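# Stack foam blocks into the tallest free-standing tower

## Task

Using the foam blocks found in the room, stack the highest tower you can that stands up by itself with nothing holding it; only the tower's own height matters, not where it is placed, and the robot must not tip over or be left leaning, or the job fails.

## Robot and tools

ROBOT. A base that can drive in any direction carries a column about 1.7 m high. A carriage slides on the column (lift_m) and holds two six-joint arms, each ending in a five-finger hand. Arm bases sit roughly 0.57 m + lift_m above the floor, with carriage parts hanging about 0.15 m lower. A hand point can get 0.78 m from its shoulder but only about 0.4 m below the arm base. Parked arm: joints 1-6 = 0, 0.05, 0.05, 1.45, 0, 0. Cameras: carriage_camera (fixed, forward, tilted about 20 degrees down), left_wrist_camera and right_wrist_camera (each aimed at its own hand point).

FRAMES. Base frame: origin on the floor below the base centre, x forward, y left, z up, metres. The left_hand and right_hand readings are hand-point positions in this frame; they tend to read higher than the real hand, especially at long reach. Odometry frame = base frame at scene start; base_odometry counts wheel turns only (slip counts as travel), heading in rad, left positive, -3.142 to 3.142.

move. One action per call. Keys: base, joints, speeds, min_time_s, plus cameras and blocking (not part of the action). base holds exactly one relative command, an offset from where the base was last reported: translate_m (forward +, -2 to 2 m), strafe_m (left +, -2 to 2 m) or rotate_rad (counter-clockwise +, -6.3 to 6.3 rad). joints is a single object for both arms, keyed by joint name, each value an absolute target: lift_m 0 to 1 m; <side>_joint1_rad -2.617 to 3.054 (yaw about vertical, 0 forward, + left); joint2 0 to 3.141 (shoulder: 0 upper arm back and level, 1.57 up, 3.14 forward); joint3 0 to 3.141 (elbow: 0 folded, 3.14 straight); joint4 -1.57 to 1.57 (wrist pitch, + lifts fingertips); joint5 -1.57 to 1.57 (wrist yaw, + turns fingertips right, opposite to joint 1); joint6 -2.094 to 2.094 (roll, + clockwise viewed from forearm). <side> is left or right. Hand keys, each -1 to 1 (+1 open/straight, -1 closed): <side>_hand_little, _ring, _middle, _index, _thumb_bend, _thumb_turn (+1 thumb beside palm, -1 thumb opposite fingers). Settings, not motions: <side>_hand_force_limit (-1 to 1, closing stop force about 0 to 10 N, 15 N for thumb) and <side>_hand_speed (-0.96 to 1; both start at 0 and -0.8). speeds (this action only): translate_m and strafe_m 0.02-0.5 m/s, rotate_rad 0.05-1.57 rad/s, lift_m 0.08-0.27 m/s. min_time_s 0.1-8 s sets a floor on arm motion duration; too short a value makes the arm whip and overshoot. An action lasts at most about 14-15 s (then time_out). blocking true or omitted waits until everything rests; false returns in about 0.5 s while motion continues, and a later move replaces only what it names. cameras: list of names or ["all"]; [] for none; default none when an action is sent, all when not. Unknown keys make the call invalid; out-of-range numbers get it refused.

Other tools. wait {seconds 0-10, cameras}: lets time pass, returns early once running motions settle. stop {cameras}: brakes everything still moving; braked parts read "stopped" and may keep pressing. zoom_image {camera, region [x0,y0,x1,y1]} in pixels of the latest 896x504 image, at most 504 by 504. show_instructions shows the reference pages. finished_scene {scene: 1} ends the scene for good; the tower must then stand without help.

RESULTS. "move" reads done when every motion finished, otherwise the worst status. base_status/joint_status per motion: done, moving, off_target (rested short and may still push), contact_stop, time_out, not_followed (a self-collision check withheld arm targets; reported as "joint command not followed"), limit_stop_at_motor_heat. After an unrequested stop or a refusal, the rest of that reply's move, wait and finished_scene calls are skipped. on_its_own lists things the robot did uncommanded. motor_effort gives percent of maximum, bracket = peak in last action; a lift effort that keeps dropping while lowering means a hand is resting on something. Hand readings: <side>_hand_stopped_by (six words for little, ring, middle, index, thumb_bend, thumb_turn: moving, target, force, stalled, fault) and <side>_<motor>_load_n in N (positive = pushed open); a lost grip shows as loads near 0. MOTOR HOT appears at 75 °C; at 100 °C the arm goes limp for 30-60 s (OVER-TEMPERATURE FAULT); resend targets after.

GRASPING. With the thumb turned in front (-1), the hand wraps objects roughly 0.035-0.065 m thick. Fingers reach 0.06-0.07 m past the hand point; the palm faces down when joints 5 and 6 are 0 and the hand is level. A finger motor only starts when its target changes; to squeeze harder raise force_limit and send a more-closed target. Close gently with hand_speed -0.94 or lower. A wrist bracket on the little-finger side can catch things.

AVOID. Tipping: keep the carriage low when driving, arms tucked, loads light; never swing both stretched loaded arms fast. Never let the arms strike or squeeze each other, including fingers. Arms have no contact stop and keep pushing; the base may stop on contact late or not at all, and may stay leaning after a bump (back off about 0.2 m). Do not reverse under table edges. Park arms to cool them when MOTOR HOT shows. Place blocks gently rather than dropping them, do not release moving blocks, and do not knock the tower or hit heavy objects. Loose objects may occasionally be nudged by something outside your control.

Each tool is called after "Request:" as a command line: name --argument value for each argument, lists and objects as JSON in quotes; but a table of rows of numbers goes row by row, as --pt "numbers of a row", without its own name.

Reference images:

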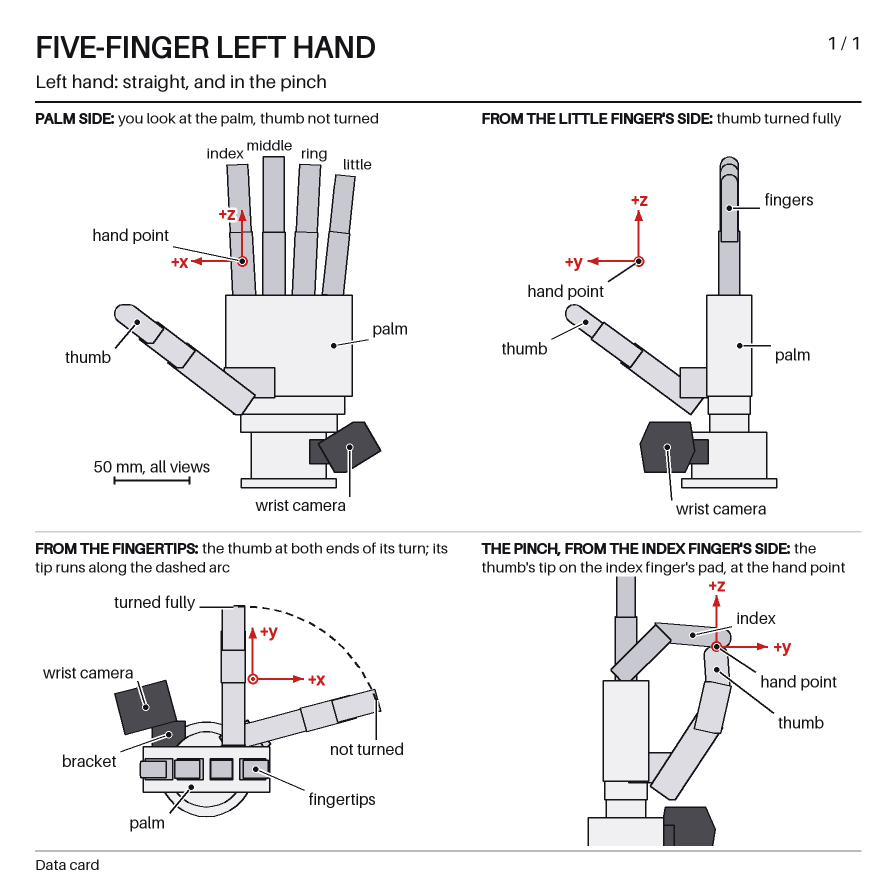

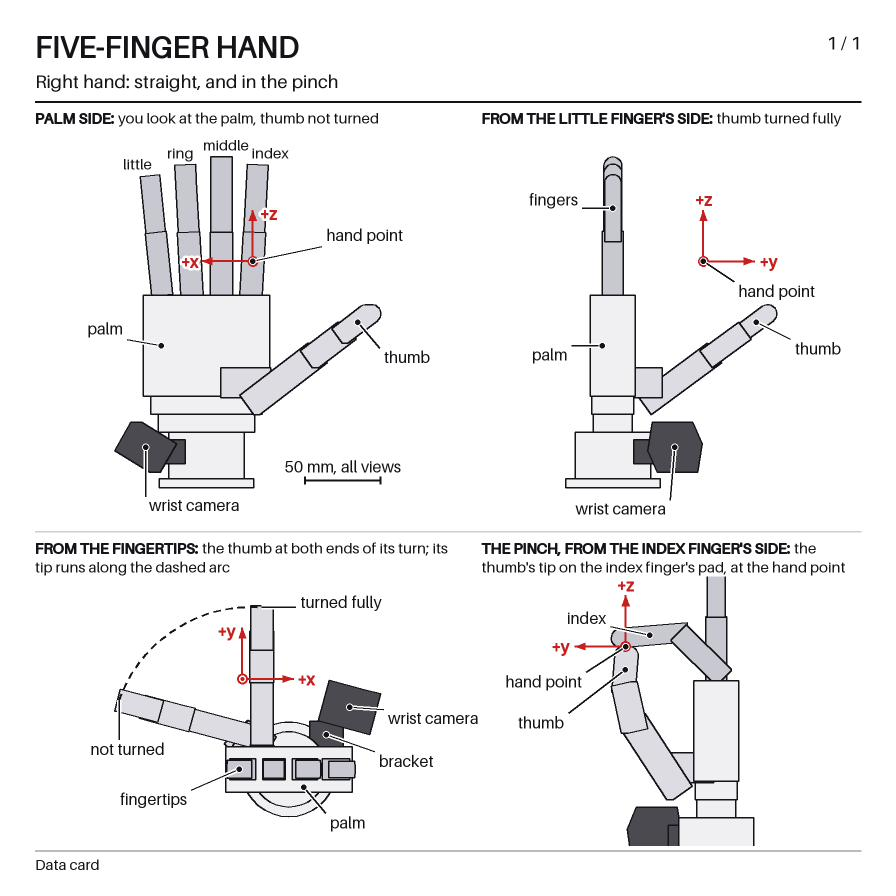

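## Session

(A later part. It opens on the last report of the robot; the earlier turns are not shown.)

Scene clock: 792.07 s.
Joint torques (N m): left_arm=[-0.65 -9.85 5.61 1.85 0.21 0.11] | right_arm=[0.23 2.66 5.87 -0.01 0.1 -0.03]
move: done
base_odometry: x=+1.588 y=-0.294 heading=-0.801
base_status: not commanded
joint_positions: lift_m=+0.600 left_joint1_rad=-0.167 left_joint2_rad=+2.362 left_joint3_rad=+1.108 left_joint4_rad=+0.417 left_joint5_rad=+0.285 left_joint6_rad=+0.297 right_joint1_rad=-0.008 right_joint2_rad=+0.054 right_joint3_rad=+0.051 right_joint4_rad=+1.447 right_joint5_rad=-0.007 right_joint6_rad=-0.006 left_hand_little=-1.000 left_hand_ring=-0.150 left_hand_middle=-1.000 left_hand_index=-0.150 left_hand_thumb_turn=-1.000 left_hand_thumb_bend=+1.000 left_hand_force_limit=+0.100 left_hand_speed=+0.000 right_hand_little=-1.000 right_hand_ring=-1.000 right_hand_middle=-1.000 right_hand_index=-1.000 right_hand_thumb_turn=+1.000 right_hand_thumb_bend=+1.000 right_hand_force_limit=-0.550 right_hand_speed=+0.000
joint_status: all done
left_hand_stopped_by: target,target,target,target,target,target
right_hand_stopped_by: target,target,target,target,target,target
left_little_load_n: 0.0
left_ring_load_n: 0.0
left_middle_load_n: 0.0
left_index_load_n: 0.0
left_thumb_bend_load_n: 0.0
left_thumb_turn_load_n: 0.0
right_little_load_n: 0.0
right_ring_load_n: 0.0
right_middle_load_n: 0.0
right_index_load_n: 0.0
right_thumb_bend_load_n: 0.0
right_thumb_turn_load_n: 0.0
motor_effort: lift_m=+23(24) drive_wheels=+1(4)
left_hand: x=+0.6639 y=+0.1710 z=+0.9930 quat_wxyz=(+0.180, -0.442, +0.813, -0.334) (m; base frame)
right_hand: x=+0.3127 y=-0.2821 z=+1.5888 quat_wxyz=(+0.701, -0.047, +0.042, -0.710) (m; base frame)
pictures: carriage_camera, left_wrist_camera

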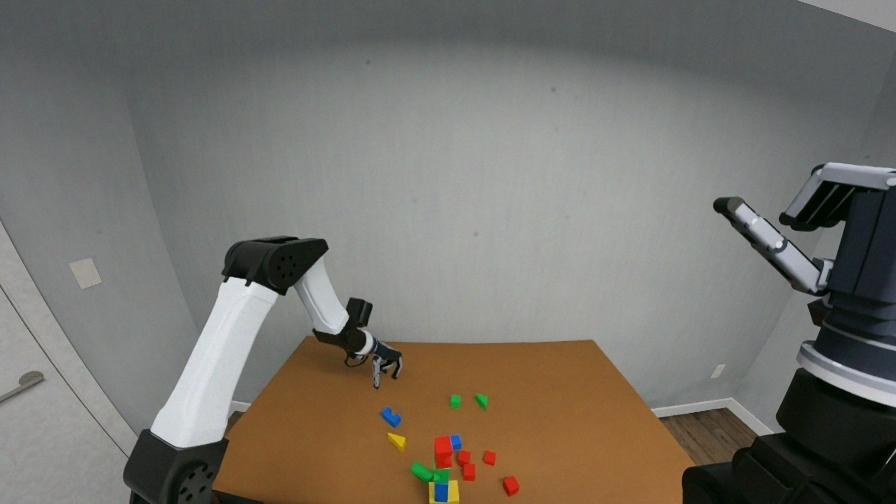

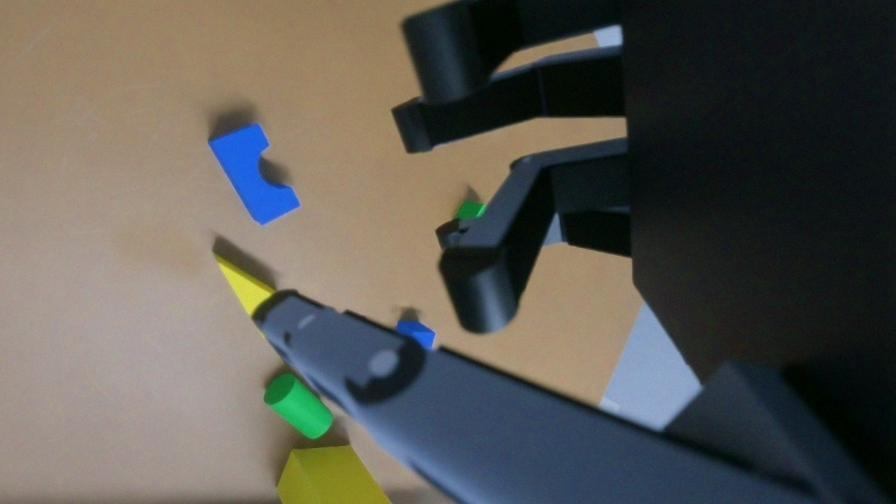

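Request:
move --joints '{"lift_m": 0.46}' --cameras '["left_wrist_camera"]'

Request:
zoom_image --camera "left_wrist_camera" --region '[200, 100, 520, 340]'

Scene clock: 807.90 s.
Joint torques (N m): left_arm=[-0.64 -10.89 5.03 1.76 0.2 0.11] | right_arm=[0.28 2.65 5.82 -0.02 0.08 -0.01]
move: done
base_odometry: x=+1.588 y=-0.294 heading=-0.801
base_status: not commanded
joint_positions: lift_m=+0.460 left_joint1_rad=-0.167 left_joint2_rad=+2.374 left_joint3_rad=+1.115 left_joint4_rad=+0.425 left_joint5_rad=+0.286 left_joint6_rad=+0.298 right_joint1_rad=-0.008 right_joint2_rad=+0.053 right_joint3_rad=+0.051 right_joint4_rad=+1.447 right_joint5_rad=-0.007 right_joint6_rad=-0.006 left_hand_little=-1.000 left_hand_ring=-0.150 left_hand_middle=-1.000 left_hand_index=-0.150 left_hand_thumb_turn=-1.000 left_hand_thumb_bend=+1.000 left_hand_force_limit=+0.100 left_hand_speed=+0.000 right_hand_little=-1.000 right_hand_ring=-1.000 right_hand_middle=-1.000 right_hand_index=-1.000 right_hand_thumb_turn=+1.000 right_hand_thumb_bend=+1.000 right_hand_force_limit=-0.550 right_hand_speed=+0.000
joint_status: all done
left_hand_stopped_by: target,target,target,target,target,target
right_hand_stopped_by: target,target,target,target,target,target
left_little_load_n: 0.0
left_ring_load_n: 0.0
left_middle_load_n: 0.0
left_index_load_n: 0.0
left_thumb_bend_load_n: 0.0
left_thumb_turn_load_n: 0.0
right_little_load_n: 0.0
right_ring_load_n: 0.0
right_middle_load_n: 0.0
right_index_load_n: 0.0
right_thumb_bend_load_n: 0.0
right_thumb_turn_load_n: 0.0
motor_effort: lift_m=+24(24) drive_wheels=+1(1)
left_hand: x=+0.6656 y=+0.1706 z=+0.8503 quat_wxyz=(+0.180, -0.441, +0.813, -0.335) (m; base frame)
right_hand: x=+0.3126 y=-0.2821 z=+1.4488 quat_wxyz=(+0.701, -0.047, +0.042, -0.710) (m; base frame)
pictures: left_wrist_camera

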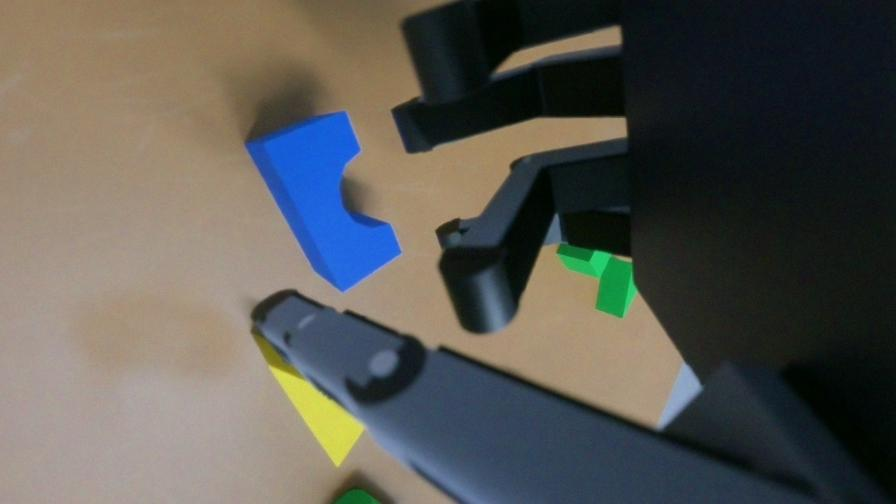

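Scaled by 1.575 from the camera's 896x504 image, which has a finer 1280x720 frame.

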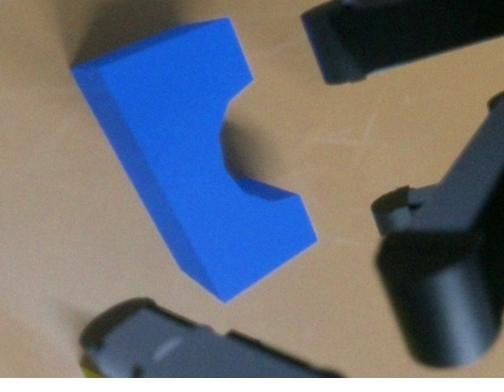

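Request:
move --joints '{"left_joint1_rad": -0.1935, "left_joint2_rad": 2.388, "left_joint3_rad": 1.134, "left_joint4_rad": 0.449, "left_joint5_rad": 0.2, "left_joint6_rad": 0.205}' --min_time_s 1.5

Request:
move --joints '{"lift_m": 0.435}' --speeds '{"lift_m": 0.1}' --cameras '["left_wrist_camera"]'

Request:
zoom_image --camera "left_wrist_camera" --region '[200, 80, 520, 340]'

Scene clock: 817.90 s.
Joint torques (N m): left_arm=[-0.64 -10.3 5.67 1.88 0.02 -0.06] | right_arm=[0.23 2.67 5.82 -0.02 0.07 -0.01]
move: done
base_odometry: x=+1.588 y=-0.294 heading=-0.801
base_status: not commanded
joint_positions: lift_m=+0.460 left_joint1_rad=-0.186 left_joint2_rad=+2.374 left_joint3_rad=+1.115 left_joint4_rad=+0.444 left_joint5_rad=+0.209 left_joint6_rad=+0.213 right_joint1_rad=-0.008 right_joint2_rad=+0.053 right_joint3_rad=+0.051 right_joint4_rad=+1.447 right_joint5_rad=-0.007 right_joint6_rad=-0.006 left_hand_little=-1.000 left_hand_ring=-0.150 left_hand_middle=-1.000 left_hand_index=-0.150 left_hand_thumb_turn=-1.000 left_hand_thumb_bend=+1.000 left_hand_force_limit=+0.100 left_hand_speed=+0.000 right_hand_little=-1.000 right_hand_ring=-1.000 right_hand_middle=-1.000 right_hand_index=-1.000 right_hand_thumb_turn=+1.000 right_hand_thumb_bend=+1.000 right_hand_force_limit=-0.550 right_hand_speed=+0.000
joint_status: all done
left_hand_stopped_by: target,target,target,target,target,target
right_hand_stopped_by: target,target,target,target,target,target
left_little_load_n: 0.0
left_ring_load_n: 0.0
left_middle_load_n: 0.0
left_index_load_n: 0.5
left_thumb_bend_load_n: 0.0
left_thumb_turn_load_n: 0.0
right_little_load_n: 0.0
right_ring_load_n: 0.0
right_middle_load_n: -0.5
right_index_load_n: 0.0
right_thumb_bend_load_n: 0.0
right_thumb_turn_load_n: 0.0
motor_effort: lift_m=+23(24) drive_wheels=+1(1)
left_hand: x=+0.6719 y=+0.1697 z=+0.8509 quat_wxyz=(+0.195, -0.479, +0.792, -0.325) (m; base frame)
right_hand: x=+0.3126 y=-0.2821 z=+1.4488 quat_wxyz=(+0.701, -0.047, +0.042, -0.710) (m; base frame)
pictures: none

Scene clock: 818.53 s.
Joint torques (N m): left_arm=[-0.8 -10.61 5.26 1.82 0.04 -0.05] | right_arm=[0.31 2.69 5.68 -0.02 0.07 -0.02]
move: done
base_odometry: x=+1.588 y=-0.294 heading=-0.801
base_status: not commanded
joint_positions: lift_m=+0.435 left_joint1_rad=-0.186 left_joint2_rad=+2.378 left_joint3_rad=+1.120 left_joint4_rad=+0.452 left_joint5_rad=+0.208 left_joint6_rad=+0.213 right_joint1_rad=-0.008 right_joint2_rad=+0.053 right_joint3_rad=+0.051 right_joint4_rad=+1.448 right_joint5_rad=-0.007 right_joint6_rad=-0.006 left_hand_little=-1.000 left_hand_ring=-0.150 left_hand_middle=-1.000 left_hand_index=-0.150 left_hand_thumb_turn=-1.000 left_hand_thumb_bend=+1.000 left_hand_force_limit=+0.100 left_hand_speed=+0.000 right_hand_little=-1.000 right_hand_ring=-1.000 right_hand_middle=-1.000 right_hand_index=-1.000 right_hand_thumb_turn=+1.000 right_hand_thumb_bend=+1.000 right_hand_force_limit=-0.550 right_hand_speed=+0.000
joint_status: all done
left_hand_stopped_by: target,target,target,target,target,target
right_hand_stopped_by: target,target,target,target,target,target
left_little_load_n: 0.0
left_ring_load_n: 0.0
left_middle_load_n: 0.0
left_index_load_n: 0.0
left_thumb_bend_load_n: 0.0
left_thumb_turn_load_n: 0.0
right_little_load_n: 0.0
right_ring_load_n: 0.0
right_middle_load_n: 0.0
right_index_load_n: 0.0
right_thumb_bend_load_n: 0.0
right_thumb_turn_load_n: 0.0
motor_effort: lift_m=+21(25) drive_wheels=+1(4)
left_hand: x=+0.6751 y=+0.1693 z=+0.8267 quat_wxyz=(+0.199, -0.478, +0.790, -0.328) (m; base frame)
right_hand: x=+0.3123 y=-0.2821 z=+1.4239 quat_wxyz=(+0.701, -0.047, +0.041, -0.710) (m; base frame)
pictures: left_wrist_camera

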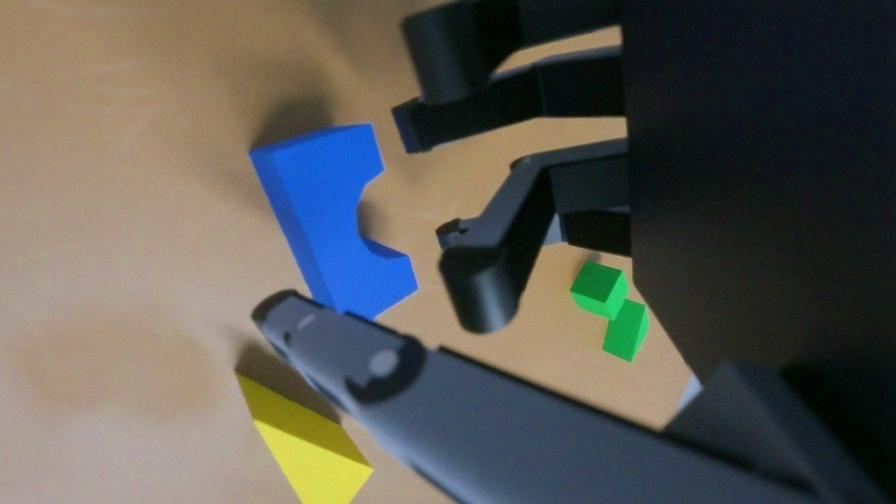

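Scaled by 1.575 from the camera's 896x504 image, which has a finer 1280x720 frame.

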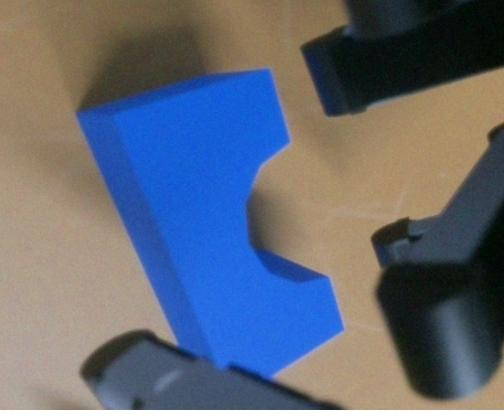

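Request:
zoom_image --camera "left_wrist_camera" --region '[240, 110, 340, 210]'

Request:
zoom_image --camera "left_wrist_camera" --region '[290, 230, 430, 340]'

Scaled by 5.040 from the camera's 896x504 image, which has a finer 1280x720 frame.

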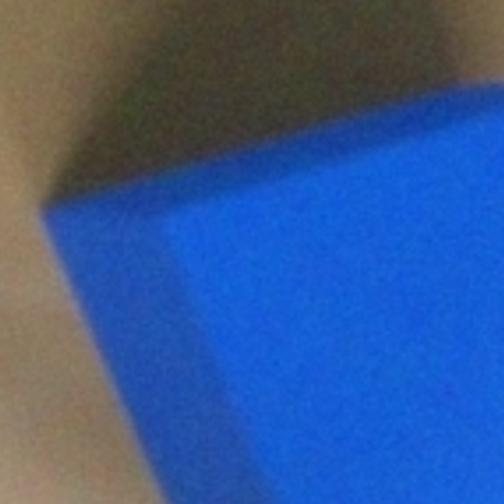

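Scaled by 3.600 from the camera's 896x504 image, which has a finer 1280x720 frame.

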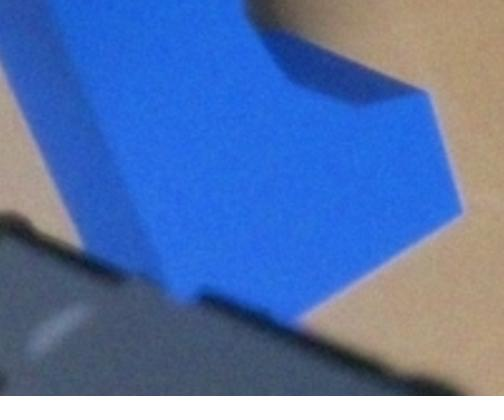

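Request:
zoom_image --camera "left_wrist_camera" --region '[330, 100, 400, 200]'

Scaled by 5.040 from the camera's 896x504 image, which has a finer 1280x720 frame.

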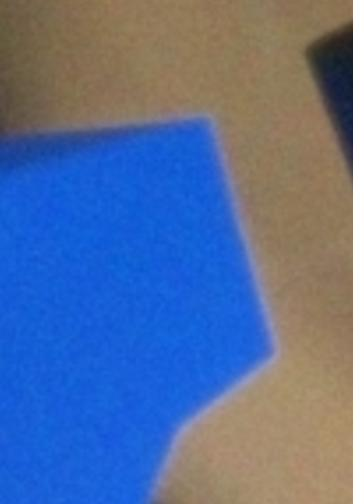

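Request:
move --joints '{"left_joint1_rad": -0.15, "left_joint2_rad": 2.3, "left_joint3_rad": 1.04, "left_joint4_rad": 0.42, "left_joint5_rad": 0.22, "left_joint6_rad": 0.22}' --min_time_s 1.2

Request:
move --joints '{"left_joint1_rad": -0.187, "left_joint2_rad": 2.38, "left_joint3_rad": 1.116, "left_joint4_rad": 0.446, "left_joint5_rad": 0.258, "left_joint6_rad": 0.266}' --min_time_s 1.2 --cameras '["left_wrist_camera"]'

Request:
zoom_image --camera "left_wrist_camera" --region '[200, 80, 520, 340]'

Scene clock: 832.57 s.
Joint torques (N m): left_arm=[0.64 -13.65 3.06 1.62 0.19 0.1] | right_arm=[0.29 2.74 5.67 -0.05 0.09 0.01]
move: done
base_odometry: x=+1.588 y=-0.294 heading=-0.801
base_status: not commanded
joint_positions: lift_m=+0.435 left_joint1_rad=-0.157 left_joint2_rad=+2.332 left_joint3_rad=+1.052 left_joint4_rad=+0.436 left_joint5_rad=+0.213 left_joint6_rad=+0.213 right_joint1_rad=-0.008 right_joint2_rad=+0.053 right_joint3_rad=+0.051 right_joint4_rad=+1.448 right_joint5_rad=-0.007 right_joint6_rad=-0.006 left_hand_little=-1.000 left_hand_ring=-0.150 left_hand_middle=-1.000 left_hand_index=-0.150 left_hand_thumb_turn=-1.000 left_hand_thumb_bend=+1.000 left_hand_force_limit=+0.100 left_hand_speed=+0.000 right_hand_little=-1.000 right_hand_ring=-1.000 right_hand_middle=-1.000 right_hand_index=-1.000 right_hand_thumb_turn=+1.000 right_hand_thumb_bend=+1.000 right_hand_force_limit=-0.550 right_hand_speed=+0.000
joint_status: all done
left_hand_stopped_by: target,target,target,target,target,target
right_hand_stopped_by: target,target,target,target,target,target
left_little_load_n: 0.0
left_ring_load_n: 0.0
left_middle_load_n: 0.0
left_index_load_n: 0.0
left_thumb_bend_load_n: 0.0
left_thumb_turn_load_n: 0.0
right_little_load_n: 0.0
right_ring_load_n: 0.0
right_middle_load_n: 0.0
right_index_load_n: 0.0
right_thumb_bend_load_n: 0.0
right_thumb_turn_load_n: 0.0
motor_effort: lift_m=+23(24) drive_wheels=+1(1)
left_hand: x=+0.6567 y=+0.1852 z=+0.8278 quat_wxyz=(+0.189, -0.494, +0.788, -0.315) (m; base frame)
right_hand: x=+0.3123 y=-0.2821 z=+1.4239 quat_wxyz=(+0.701, -0.047, +0.041, -0.710) (m; base frame)
pictures: none

Scene clock: 834.07 s.
Joint torques (N m): left_arm=[-0.55 -9.74 5.61 1.86 0.2 0.13] | right_arm=[0.34 2.8 5.72 -0.01 0.08 0]
move: done
base_odometry: x=+1.588 y=-0.294 heading=-0.801
base_status: not commanded
joint_positions: lift_m=+0.435 left_joint1_rad=-0.180 left_joint2_rad=+2.361 left_joint3_rad=+1.098 left_joint4_rad=+0.441 left_joint5_rad=+0.251 left_joint6_rad=+0.258 right_joint1_rad=-0.008 right_joint2_rad=+0.053 right_joint3_rad=+0.051 right_joint4_rad=+1.448 right_joint5_rad=-0.007 right_joint6_rad=-0.006 left_hand_little=-1.000 left_hand_ring=-0.150 left_hand_middle=-1.000 left_hand_index=-0.150 left_hand_thumb_turn=-1.000 left_hand_thumb_bend=+1.000 left_hand_force_limit=+0.100 left_hand_speed=+0.000 right_hand_little=-1.000 right_hand_ring=-1.000 right_hand_middle=-1.000 right_hand_index=-1.000 right_hand_thumb_turn=+1.000 right_hand_thumb_bend=+1.000 right_hand_force_limit=-0.550 right_hand_speed=+0.000
joint_status: all done
left_hand_stopped_by: target,target,target,target,target,target
right_hand_stopped_by: target,target,target,target,target,target
left_little_load_n: 0.0
left_ring_load_n: 0.5
left_middle_load_n: 0.0
left_index_load_n: 0.0
left_thumb_bend_load_n: 0.0
left_thumb_turn_load_n: 0.0
right_little_load_n: 0.0
right_ring_load_n: 0.0
right_middle_load_n: 0.5
right_index_load_n: 0.0
right_thumb_bend_load_n: 0.0
right_thumb_turn_load_n: 0.0
motor_effort: lift_m=+24(24) drive_wheels=+1(1)
left_hand: x=+0.6652 y=+0.1685 z=+0.8279 quat_wxyz=(+0.187, -0.457, +0.804, -0.332) (m; base frame)
right_hand: x=+0.3123 y=-0.2821 z=+1.4239 quat_wxyz=(+0.701, -0.047, +0.041, -0.710) (m; base frame)
pictures: left_wrist_camera

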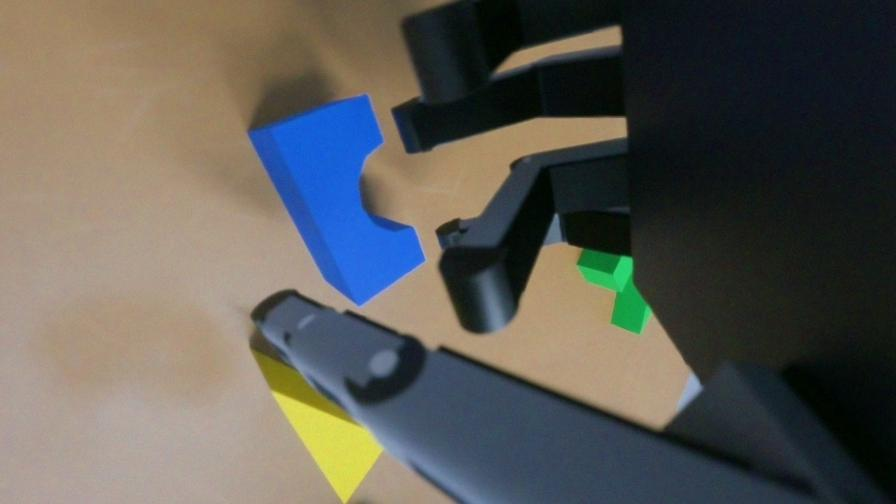

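Scaled by 1.575 from the camera's 896x504 image, which has a finer 1280x720 frame.

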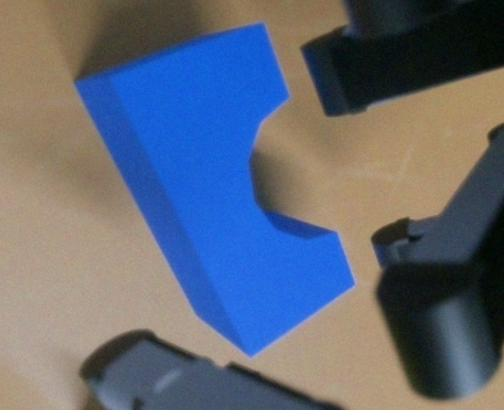

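Request:
move --joints '{"left_joint1_rad": -0.163}'

Request:
move --joints '{"lift_m": 0.415}' --speeds '{"lift_m": 0.1}' --cameras '["left_wrist_camera"]'

Request:
zoom_image --camera "left_wrist_camera" --region '[200, 80, 520, 340]'

Scene clock: 838.13 s.
Joint torques (N m): left_arm=[0.47 -9.73 5.61 1.87 0.19 0.11] | right_arm=[0.29 2.69 5.82 -0.03 0.07 -0.01]
move: done
base_odometry: x=+1.588 y=-0.294 heading=-0.801
base_status: not commanded
joint_positions: lift_m=+0.435 left_joint1_rad=-0.168 left_joint2_rad=+2.361 left_joint3_rad=+1.098 left_joint4_rad=+0.441 left_joint5_rad=+0.252 left_joint6_rad=+0.258 right_joint1_rad=-0.008 right_joint2_rad=+0.053 right_joint3_rad=+0.051 right_joint4_rad=+1.448 right_joint5_rad=-0.007 right_joint6_rad=-0.006 left_hand_little=-1.000 left_hand_ring=-0.150 left_hand_middle=-1.000 left_hand_index=-0.150 left_hand_thumb_turn=-1.000 left_hand_thumb_bend=+1.000 left_hand_force_limit=+0.100 left_hand_speed=+0.000 right_hand_little=-1.000 right_hand_ring=-1.000 right_hand_middle=-1.000 right_hand_index=-1.000 right_hand_thumb_turn=+1.000 right_hand_thumb_bend=+1.000 right_hand_force_limit=-0.550 right_hand_speed=+0.000
joint_status: all done
left_hand_stopped_by: target,target,target,target,target,target
right_hand_stopped_by: target,target,target,target,target,target
left_little_load_n: 0.0
left_ring_load_n: 0.0
left_middle_load_n: 0.0
left_index_load_n: 0.0
left_thumb_bend_load_n: 0.0
left_thumb_turn_load_n: 0.0
right_little_load_n: 0.0
right_ring_load_n: 0.0
right_middle_load_n: 0.0
right_index_load_n: 0.0
right_thumb_bend_load_n: 0.0
right_thumb_turn_load_n: 0.0
motor_effort: lift_m=+22(24) drive_wheels=+1(1)
left_hand: x=+0.6669 y=+0.1736 z=+0.8280 quat_wxyz=(+0.189, -0.461, +0.801, -0.331) (m; base frame)
right_hand: x=+0.3123 y=-0.2821 z=+1.4239 quat_wxyz=(+0.701, -0.047, +0.041, -0.710) (m; base frame)
pictures: none

Scene clock: 838.73 s.
Joint torques (N m): left_arm=[0.51 -10.43 5.23 1.79 0.18 0.11] | right_arm=[0.21 2.66 5.81 -0.01 0.08 0.01]
move: done
base_odometry: x=+1.588 y=-0.294 heading=-0.801
base_status: not commanded
joint_positions: lift_m=+0.415 left_joint1_rad=-0.168 left_joint2_rad=+2.369 left_joint3_rad=+1.103 left_joint4_rad=+0.448 left_joint5_rad=+0.252 left_joint6_rad=+0.258 right_joint1_rad=-0.008 right_joint2_rad=+0.053 right_joint3_rad=+0.051 right_joint4_rad=+1.448 right_joint5_rad=-0.007 right_joint6_rad=-0.006 left_hand_little=-1.000 left_hand_ring=-0.150 left_hand_middle=-1.000 left_hand_index=-0.150 left_hand_thumb_turn=-1.000 left_hand_thumb_bend=+1.000 left_hand_force_limit=+0.100 left_hand_speed=+0.000 right_hand_little=-1.000 right_hand_ring=-1.000 right_hand_middle=-1.000 right_hand_index=-1.000 right_hand_thumb_turn=+1.000 right_hand_thumb_bend=+1.000 right_hand_force_limit=-0.550 right_hand_speed=+0.000
joint_status: all done
left_hand_stopped_by: target,target,target,target,target,target
right_hand_stopped_by: target,target,target,target,target,target
left_little_load_n: 0.0
left_ring_load_n: 0.0
left_middle_load_n: 0.5
left_index_load_n: 0.0
left_thumb_bend_load_n: 0.0
left_thumb_turn_load_n: 0.0
right_little_load_n: 0.0
right_ring_load_n: 0.0
right_middle_load_n: 0.0
right_index_load_n: 0.0
right_thumb_bend_load_n: 0.0
right_thumb_turn_load_n: 0.0
motor_effort: lift_m=+22(24) drive_wheels=-4(4)
left_hand: x=+0.6686 y=+0.1732 z=+0.8066 quat_wxyz=(+0.190, -0.461, +0.801, -0.332) (m; base frame)
right_hand: x=+0.3125 y=-0.2821 z=+1.4036 quat_wxyz=(+0.701, -0.047, +0.042, -0.710) (m; base frame)
pictures: left_wrist_camera

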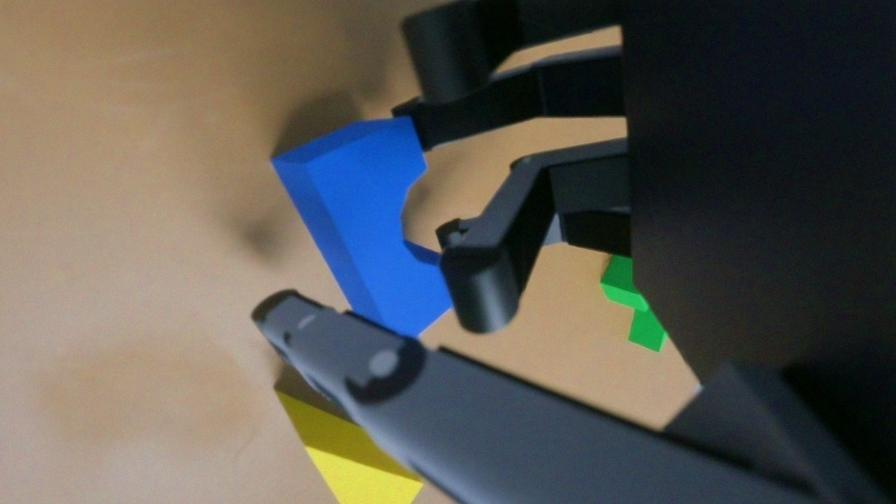

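Scaled by 1.575 from the camera's 896x504 image, which has a finer 1280x720 frame.

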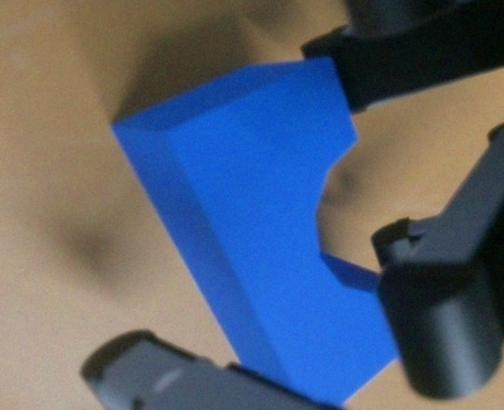

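Request:
move --joints '{"left_hand_index": -0.06, "left_hand_ring": -0.08}'

Request:
move --joints '{"lift_m": 0.405}' --speeds '{"lift_m": 0.08}' --cameras '["left_wrist_camera"]'

Scene clock: 841.20 s.
Joint torques (N m): left_arm=[0.5 -10.45 5.18 1.79 0.19 0.11] | right_arm=[0.35 2.67 5.79 -0.02 0.06 -0.03]
move: done
base_odometry: x=+1.588 y=-0.294 heading=-0.801
base_status: not commanded
joint_positions: lift_m=+0.415 left_joint1_rad=-0.168 left_joint2_rad=+2.369 left_joint3_rad=+1.103 left_joint4_rad=+0.448 left_joint5_rad=+0.252 left_joint6_rad=+0.258 right_joint1_rad=-0.008 right_joint2_rad=+0.053 right_joint3_rad=+0.051 right_joint4_rad=+1.448 right_joint5_rad=-0.007 right_joint6_rad=-0.006 left_hand_little=-1.000 left_hand_ring=-0.080 left_hand_middle=-1.000 left_hand_index=-0.060 left_hand_thumb_turn=-1.000 left_hand_thumb_bend=+1.000 left_hand_force_limit=+0.100 left_hand_speed=+0.000 right_hand_little=-1.000 right_hand_ring=-1.000 right_hand_middle=-1.000 right_hand_index=-1.000 right_hand_thumb_turn=+1.000 right_hand_thumb_bend=+1.000 right_hand_force_limit=-0.550 right_hand_speed=+0.000
joint_status: all done
left_hand_stopped_by: target,target,target,target,target,target
right_hand_stopped_by: target,target,target,target,target,target
left_little_load_n: 0.0
left_ring_load_n: 0.0
left_middle_load_n: 0.0
left_index_load_n: 0.0
left_thumb_bend_load_n: 0.0
left_thumb_turn_load_n: 0.0
right_little_load_n: 0.0
right_ring_load_n: -0.5
right_middle_load_n: 0.0
right_index_load_n: 0.0
right_thumb_bend_load_n: 0.0
right_thumb_turn_load_n: 0.0
motor_effort: lift_m=+23(24) drive_wheels=-4(4)
left_hand: x=+0.6686 y=+0.1732 z=+0.8066 quat_wxyz=(+0.190, -0.460, +0.801, -0.332) (m; base frame)
right_hand: x=+0.3125 y=-0.2821 z=+1.4036 quat_wxyz=(+0.701, -0.047, +0.042, -0.710) (m; base frame)
pictures: none

Scene clock: 841.70 s.
Joint torques (N m): left_arm=[0.61 -10.76 5.16 1.78 0.19 0.11] | right_arm=[0.21 2.76 5.86 -0.06 0.08 0.01]
move: done
base_odometry: x=+1.588 y=-0.294 heading=-0.801
base_status: not commanded
joint_positions: lift_m=+0.405 left_joint1_rad=-0.168 left_joint2_rad=+2.373 left_joint3_rad=+1.104 left_joint4_rad=+0.450 left_joint5_rad=+0.252 left_joint6_rad=+0.258 right_joint1_rad=-0.008 right_joint2_rad=+0.053 right_joint3_rad=+0.051 right_joint4_rad=+1.448 right_joint5_rad=-0.007 right_joint6_rad=-0.006 left_hand_little=-1.000 left_hand_ring=-0.080 left_hand_middle=-1.000 left_hand_index=-0.060 left_hand_thumb_turn=-1.000 left_hand_thumb_bend=+1.000 left_hand_force_limit=+0.100 left_hand_speed=+0.000 right_hand_little=-1.000 right_hand_ring=-1.000 right_hand_middle=-1.000 right_hand_index=-1.000 right_hand_thumb_turn=+1.000 right_hand_thumb_bend=+1.000 right_hand_force_limit=-0.550 right_hand_speed=+0.000
joint_status: all done
left_hand_stopped_by: target,target,target,target,target,target
right_hand_stopped_by: target,target,target,target,target,target
left_little_load_n: 0.0
left_ring_load_n: 0.0
left_middle_load_n: 0.0
left_index_load_n: 0.0
left_thumb_bend_load_n: 0.0
left_thumb_turn_load_n: 0.0
right_little_load_n: 0.0
right_ring_load_n: 0.0
right_middle_load_n: 0.0
right_index_load_n: 0.0
right_thumb_bend_load_n: 0.0
right_thumb_turn_load_n: 0.0
motor_effort: lift_m=+22(23) drive_wheels=-5(5)
left_hand: x=+0.6685 y=+0.1732 z=+0.7955 quat_wxyz=(+0.190, -0.461, +0.801, -0.332) (m; base frame)
right_hand: x=+0.3124 y=-0.2821 z=+1.3937 quat_wxyz=(+0.701, -0.047, +0.041, -0.710) (m; base frame)
pictures: left_wrist_camera

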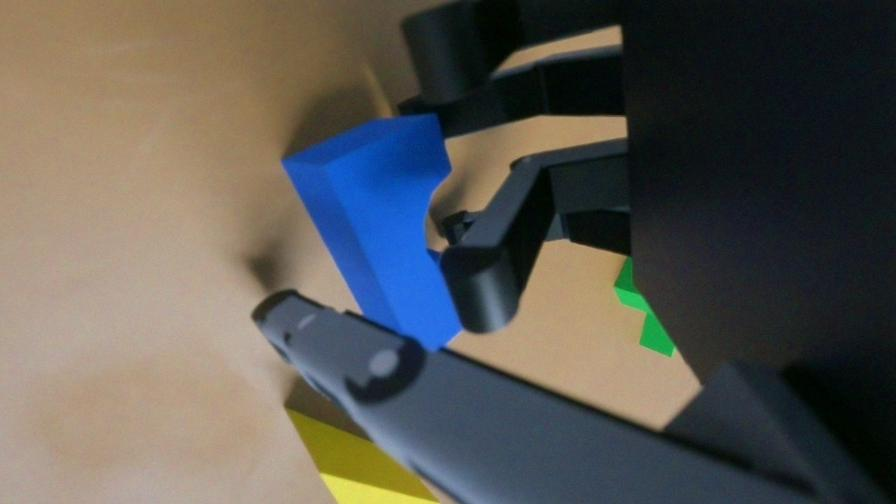

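Request:
move --joints '{"left_hand_speed": -0.87, "left_hand_force_limit": -0.55, "left_hand_index": -0.65, "left_hand_ring": -0.65}' --cameras '["left_wrist_camera"]'

Scene clock: 844.30 s.
Joint torques (N m): left_arm=[0.54 -10.76 5.05 1.79 0.18 0.11] | right_arm=[0.34 2.73 5.82 -0.05 0.09 -0.01]
move: off_target
base_odometry: x=+1.588 y=-0.294 heading=-0.801
base_status: not commanded
joint_positions: lift_m=+0.405 left_joint1_rad=-0.168 left_joint2_rad=+2.373 left_joint3_rad=+1.104 left_joint4_rad=+0.450 left_joint5_rad=+0.252 left_joint6_rad=+0.258 right_joint1_rad=-0.008 right_joint2_rad=+0.053 right_joint3_rad=+0.051 right_joint4_rad=+1.448 right_joint5_rad=-0.007 right_joint6_rad=-0.006 left_hand_little=-1.000 left_hand_ring=-0.391 left_hand_middle=-1.000 left_hand_index=-0.371 left_hand_thumb_turn=-1.000 left_hand_thumb_bend=+1.000 left_hand_force_limit=-0.550 left_hand_speed=-0.870 right_hand_little=-1.000 right_hand_ring=-1.000 right_hand_middle=-1.000 right_hand_index=-1.000 right_hand_thumb_turn=+1.000 right_hand_thumb_bend=+1.000 right_hand_force_limit=-0.550 right_hand_speed=+0.000
joint_status: left_hand_ring off_target (ended at -0.391, target -0.650); left_hand_index off_target (ended at -0.371, target -0.650); the others done
left_hand_stopped_by: target,force,target,force,target,target
right_hand_stopped_by: target,target,target,target,target,target
left_little_load_n: 0.0
left_ring_load_n: 3.5
left_middle_load_n: 0.0
left_index_load_n: 3.5
left_thumb_bend_load_n: 1.0
left_thumb_turn_load_n: 1.5
right_little_load_n: 0.0
right_ring_load_n: 0.0
right_middle_load_n: 0.0
right_index_load_n: 0.0
right_thumb_bend_load_n: 0.0
right_thumb_turn_load_n: 0.0
motor_effort: lift_m=+23(24) drive_wheels=+1(4)
left_hand: x=+0.6685 y=+0.1732 z=+0.7955 quat_wxyz=(+0.190, -0.461, +0.801, -0.332) (m; base frame)
right_hand: x=+0.3124 y=-0.2821 z=+1.3937 quat_wxyz=(+0.701, -0.047, +0.041, -0.710) (m; base frame)
pictures: left_wrist_camera

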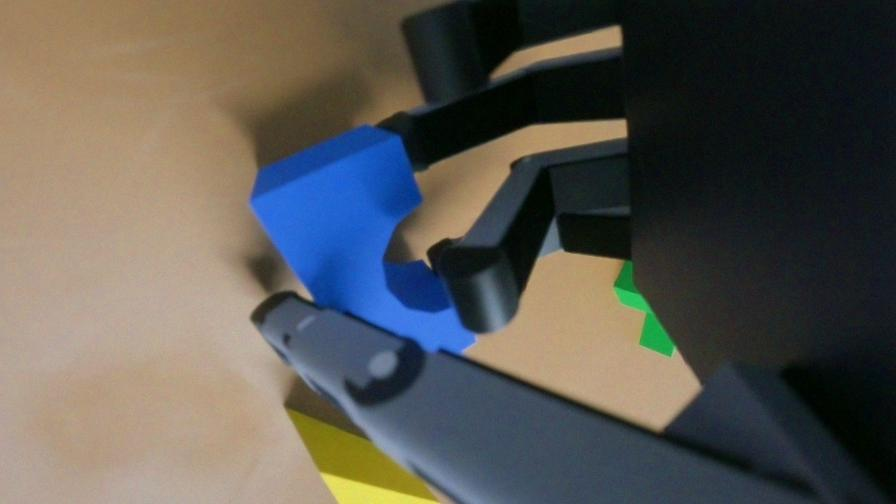

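Request:
move --joints '{"lift_m": 0.45}' --speeds '{"lift_m": 0.1}' --cameras '["left_wrist_camera"]'

Request:
zoom_image --camera "left_wrist_camera" --region '[200, 80, 520, 380]'

Scene clock: 849.00 s.
Joint torques (N m): left_arm=[0.55 -10.96 5.12 1.77 0.18 0.11] | right_arm=[0.25 2.7 5.89 -0.04 0.09 -0.01]
move: done
base_odometry: x=+1.588 y=-0.294 heading=-0.801
base_status: not commanded
joint_positions: lift_m=+0.450 left_joint1_rad=-0.168 left_joint2_rad=+2.375 left_joint3_rad=+1.104 left_joint4_rad=+0.452 left_joint5_rad=+0.252 left_joint6_rad=+0.258 right_joint1_rad=-0.008 right_joint2_rad=+0.053 right_joint3_rad=+0.051 right_joint4_rad=+1.449 right_joint5_rad=-0.007 right_joint6_rad=-0.006 left_hand_little=-1.000 left_hand_ring=-0.391 left_hand_middle=-1.000 left_hand_index=-0.371 left_hand_thumb_turn=-1.000 left_hand_thumb_bend=+1.000 left_hand_force_limit=-0.550 left_hand_speed=-0.870 right_hand_little=-1.000 right_hand_ring=-1.000 right_hand_middle=-1.000 right_hand_index=-1.000 right_hand_thumb_turn=+1.000 right_hand_thumb_bend=+1.000 right_hand_force_limit=-0.550 right_hand_speed=+0.000
joint_status: all done
left_hand_stopped_by: target,force,target,force,target,target
right_hand_stopped_by: target,target,target,target,target,target
left_little_load_n: 0.0
left_ring_load_n: 3.5
left_middle_load_n: 0.0
left_index_load_n: 3.5
left_thumb_bend_load_n: 1.5
left_thumb_turn_load_n: 1.5
right_little_load_n: 0.0
right_ring_load_n: 0.0
right_middle_load_n: 0.0
right_index_load_n: 0.0
right_thumb_bend_load_n: 0.0
right_thumb_turn_load_n: -0.5
motor_effort: lift_m=+26(32) drive_wheels=+1(4)
left_hand: x=+0.6684 y=+0.1732 z=+0.8395 quat_wxyz=(+0.190, -0.461, +0.801, -0.332) (m; base frame)
right_hand: x=+0.3123 y=-0.2821 z=+1.4384 quat_wxyz=(+0.701, -0.046, +0.041, -0.710) (m; base frame)
pictures: left_wrist_camera

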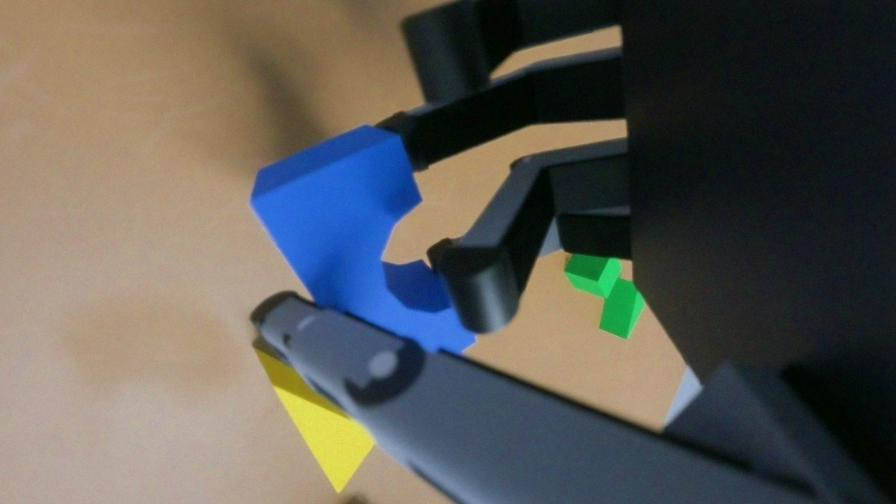

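Scaled by 1.575 from the camera's 896x504 image, which has a finer 1280x720 frame.

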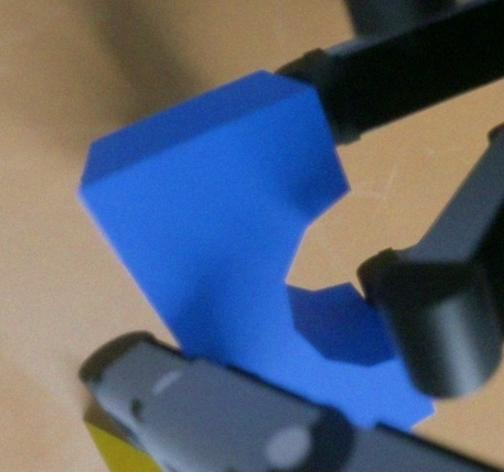

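Request:
move --joints '{"lift_m": 0.62}'

Request:
move --joints '{"left_joint1_rad": -0.2, "left_joint2_rad": 1.8, "left_joint3_rad": 0.9, "left_joint4_rad": 0.7, "left_joint5_rad": 0, "left_joint6_rad": 1.3}' --min_time_s 2.5

Request:
move --base '{"translate_m": -0.2}' --speeds '{"translate_m": 0.15}'

Request:
move --joints '{"lift_m": 0.53, "left_joint1_rad": -0.95, "left_joint2_rad": 1.98, "left_joint3_rad": 0.8, "left_joint4_rad": 1.12, "left_joint5_rad": -0.46, "left_joint6_rad": 1.572}' --min_time_s 2.5 --cameras '["left_wrist_camera", "carriage_camera"]'

Scene clock: 866.50 s.
Joint torques (N m): left_arm=[0.53 -11 5 1.73 0.18 0.1] | right_arm=[0.32 2.69 5.76 -0.02 0.07 -0.02]
move: done
base_odometry: x=+1.588 y=-0.294 heading=-0.801
base_status: not commanded
joint_positions: lift_m=+0.620 left_joint1_rad=-0.168 left_joint2_rad=+2.376 left_joint3_rad=+1.104 left_joint4_rad=+0.453 left_joint5_rad=+0.253 left_joint6_rad=+0.258 right_joint1_rad=-0.008 right_joint2_rad=+0.053 right_joint3_rad=+0.051 right_joint4_rad=+1.449 right_joint5_rad=-0.007 right_joint6_rad=-0.006 left_hand_little=-1.000 left_hand_ring=-0.391 left_hand_middle=-1.000 left_hand_index=-0.371 left_hand_thumb_turn=-1.000 left_hand_thumb_bend=+1.000 left_hand_force_limit=-0.550 left_hand_speed=-0.870 right_hand_little=-1.000 right_hand_ring=-1.000 right_hand_middle=-1.000 right_hand_index=-1.000 right_hand_thumb_turn=+1.000 right_hand_thumb_bend=+1.000 right_hand_force_limit=-0.550 right_hand_speed=+0.000
joint_status: all done
left_hand_stopped_by: target,force,target,force,target,target
right_hand_stopped_by: target,target,target,target,target,target
left_little_load_n: 0.0
left_ring_load_n: 4.0
left_middle_load_n: 0.0
left_index_load_n: 3.5
left_thumb_bend_load_n: 1.0
left_thumb_turn_load_n: 1.5
right_little_load_n: 0.0
right_ring_load_n: 0.0
right_middle_load_n: 0.0
right_index_load_n: 0.0
right_thumb_bend_load_n: 0.0
right_thumb_turn_load_n: 0.0
motor_effort: lift_m=+27(32) drive_wheels=-4(4)
left_hand: x=+0.6682 y=+0.1732 z=+1.0091 quat_wxyz=(+0.190, -0.461, +0.801, -0.332) (m; base frame)
right_hand: x=+0.3123 y=-0.2821 z=+1.6085 quat_wxyz=(+0.701, -0.046, +0.041, -0.710) (m; base frame)
pictures: none

Scene clock: 869.33 s.
Joint torques (N m): left_arm=[-0.69 -11.26 4.71 2.45 -0.04 0.18] | right_arm=[0.32 2.71 5.78 -0.02 0.06 0]
move: done
base_odometry: x=+1.588 y=-0.294 heading=-0.801
base_status: not commanded
joint_positions: lift_m=+0.620 left_joint1_rad=-0.192 left_joint2_rad=+1.827 left_joint3_rad=+0.915 left_joint4_rad=+0.695 left_joint5_rad=+0.008 left_joint6_rad=+1.290 right_joint1_rad=-0.008 right_joint2_rad=+0.053 right_joint3_rad=+0.051 right_joint4_rad=+1.449 right_joint5_rad=-0.007 right_joint6_rad=-0.006 left_hand_little=-1.000 left_hand_ring=-0.391 left_hand_middle=-1.000 left_hand_index=-0.371 left_hand_thumb_turn=-1.000 left_hand_thumb_bend=+1.000 left_hand_force_limit=-0.550 left_hand_speed=-0.870 right_hand_little=-1.000 right_hand_ring=-1.000 right_hand_middle=-1.000 right_hand_index=-1.000 right_hand_thumb_turn=+1.000 right_hand_thumb_bend=+1.000 right_hand_force_limit=-0.550 right_hand_speed=+0.000
joint_status: all done
left_hand_stopped_by: target,force,target,force,target,target
right_hand_stopped_by: target,target,target,target,target,target
left_little_load_n: 0.0
left_ring_load_n: 3.5
left_middle_load_n: 0.0
left_index_load_n: 3.5
left_thumb_bend_load_n: 1.0
left_thumb_turn_load_n: 1.5
right_little_load_n: 0.0
right_ring_load_n: 0.0
right_middle_load_n: 0.0
right_index_load_n: 0.0
right_thumb_bend_load_n: 0.0
right_thumb_turn_load_n: 0.0
motor_effort: lift_m=+25(27) drive_wheels=-4(4)
left_hand: x=+0.7533 y=+0.2577 z=+1.2719 quat_wxyz=(+0.608, -0.032, +0.779, -0.150) (m; base frame)
right_hand: x=+0.3123 y=-0.2821 z=+1.6085 quat_wxyz=(+0.701, -0.046, +0.041, -0.710) (m; base frame)
pictures: none

Scene clock: 871.67 s.
Joint torques (N m): left_arm=[-0.75 -10.82 4.74 2.42 -0.06 0.16] | right_arm=[0.18 2.73 5.9 -0.05 0.09 0]
move: done
base_odometry: x=+1.449 y=-0.150 heading=-0.801
base_status: done
joint_positions: lift_m=+0.620 left_joint1_rad=-0.192 left_joint2_rad=+1.824 left_joint3_rad=+0.915 left_joint4_rad=+0.698 left_joint5_rad=+0.006 left_joint6_rad=+1.292 right_joint1_rad=-0.008 right_joint2_rad=+0.053 right_joint3_rad=+0.051 right_joint4_rad=+1.450 right_joint5_rad=-0.007 right_joint6_rad=-0.006 left_hand_little=-1.000 left_hand_ring=-0.391 left_hand_middle=-1.000 left_hand_index=-0.371 left_hand_thumb_turn=-1.000 left_hand_thumb_bend=+1.000 left_hand_force_limit=-0.550 left_hand_speed=-0.870 right_hand_little=-1.000 right_hand_ring=-1.000 right_hand_middle=-1.000 right_hand_index=-1.000 right_hand_thumb_turn=+1.000 right_hand_thumb_bend=+1.000 right_hand_force_limit=-0.550 right_hand_speed=+0.000
joint_status: not commanded
left_hand_stopped_by: target,force,target,force,target,target
right_hand_stopped_by: target,target,target,target,target,target
left_little_load_n: 0.0
left_ring_load_n: 3.5
left_middle_load_n: 0.0
left_index_load_n: 3.5
left_thumb_bend_load_n: 1.0
left_thumb_turn_load_n: 2.0
right_little_load_n: 0.0
right_ring_load_n: 0.0
right_middle_load_n: 0.0
right_index_load_n: 0.0
right_thumb_bend_load_n: 0.0
right_thumb_turn_load_n: 0.0
motor_effort: lift_m=+25(27) drive_wheels=+2(11)
left_hand: x=+0.7536 y=+0.2580 z=+1.2743 quat_wxyz=(+0.611, -0.032, +0.777, -0.149) (m; base frame)
right_hand: x=+0.3121 y=-0.2822 z=+1.6085 quat_wxyz=(+0.701, -0.046, +0.041, -0.710) (m; base frame)
pictures: none

Scene clock: 874.47 s.
Joint torques (N m): left_arm=[-0.58 -7.83 3.89 2.32 -0.05 0.14] | right_arm=[0.27 2.81 5.86 -0.03 0.08 -0.03]
move: done
base_odometry: x=+1.449 y=-0.150 heading=-0.801
base_status: not commanded
joint_positions: lift_m=+0.530 left_joint1_rad=-0.943 left_joint2_rad=+1.964 left_joint3_rad=+0.813 left_joint4_rad=+1.113 left_joint5_rad=-0.451 left_joint6_rad=+1.563 right_joint1_rad=-0.008 right_joint2_rad=+0.053 right_joint3_rad=+0.051 right_joint4_rad=+1.450 right_joint5_rad=-0.007 right_joint6_rad=-0.006 left_hand_little=-1.000 left_hand_ring=-0.391 left_hand_middle=-1.000 left_hand_index=-0.371 left_hand_thumb_turn=-1.000 left_hand_thumb_bend=+1.000 left_hand_force_limit=-0.550 left_hand_speed=-0.870 right_hand_little=-1.000 right_hand_ring=-1.000 right_hand_middle=-1.000 right_hand_index=-1.000 right_hand_thumb_turn=+1.000 right_hand_thumb_bend=+1.000 right_hand_force_limit=-0.550 right_hand_speed=+0.000
joint_status: all done
left_hand_stopped_by: target,force,target,force,target,target
right_hand_stopped_by: target,target,target,target,target,target
left_little_load_n: 0.0
left_ring_load_n: 3.5
left_middle_load_n: 0.0
left_index_load_n: 3.5
left_thumb_bend_load_n: 1.0
left_thumb_turn_load_n: 1.5
right_little_load_n: 0.0
right_ring_load_n: 0.0
right_middle_load_n: 0.0
right_index_load_n: 0.0
right_thumb_bend_load_n: 0.0
right_thumb_turn_load_n: -0.5
motor_effort: lift_m=+22(27) drive_wheels=+2(2)
left_hand: x=+0.6215 y=-0.0076 z=+1.1919 quat_wxyz=(+0.675, +0.178, +0.697, -0.166) (m; base frame)
right_hand: x=+0.3121 y=-0.2822 z=+1.5188 quat_wxyz=(+0.701, -0.046, +0.041, -0.710) (m; base frame)
pictures: carriage_camera, left_wrist_camera

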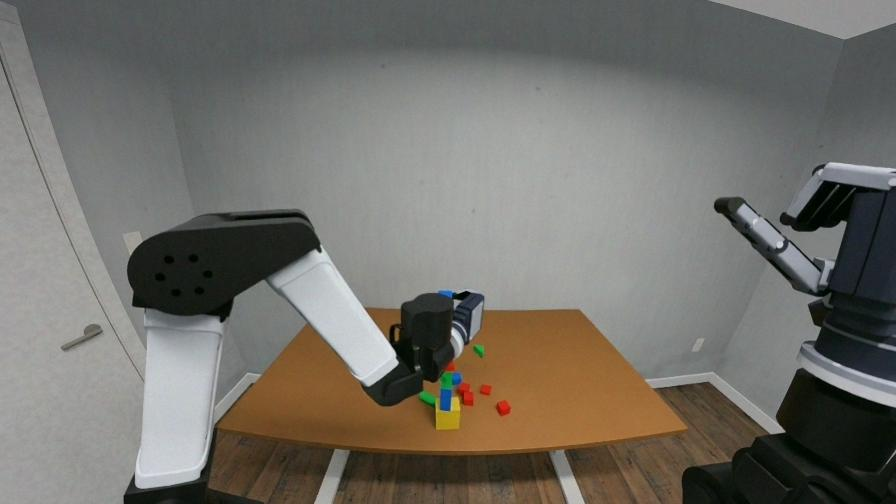

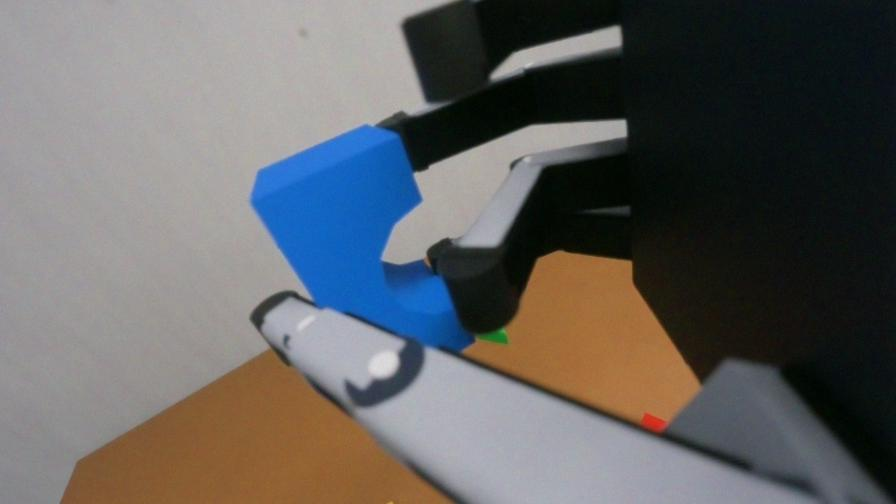

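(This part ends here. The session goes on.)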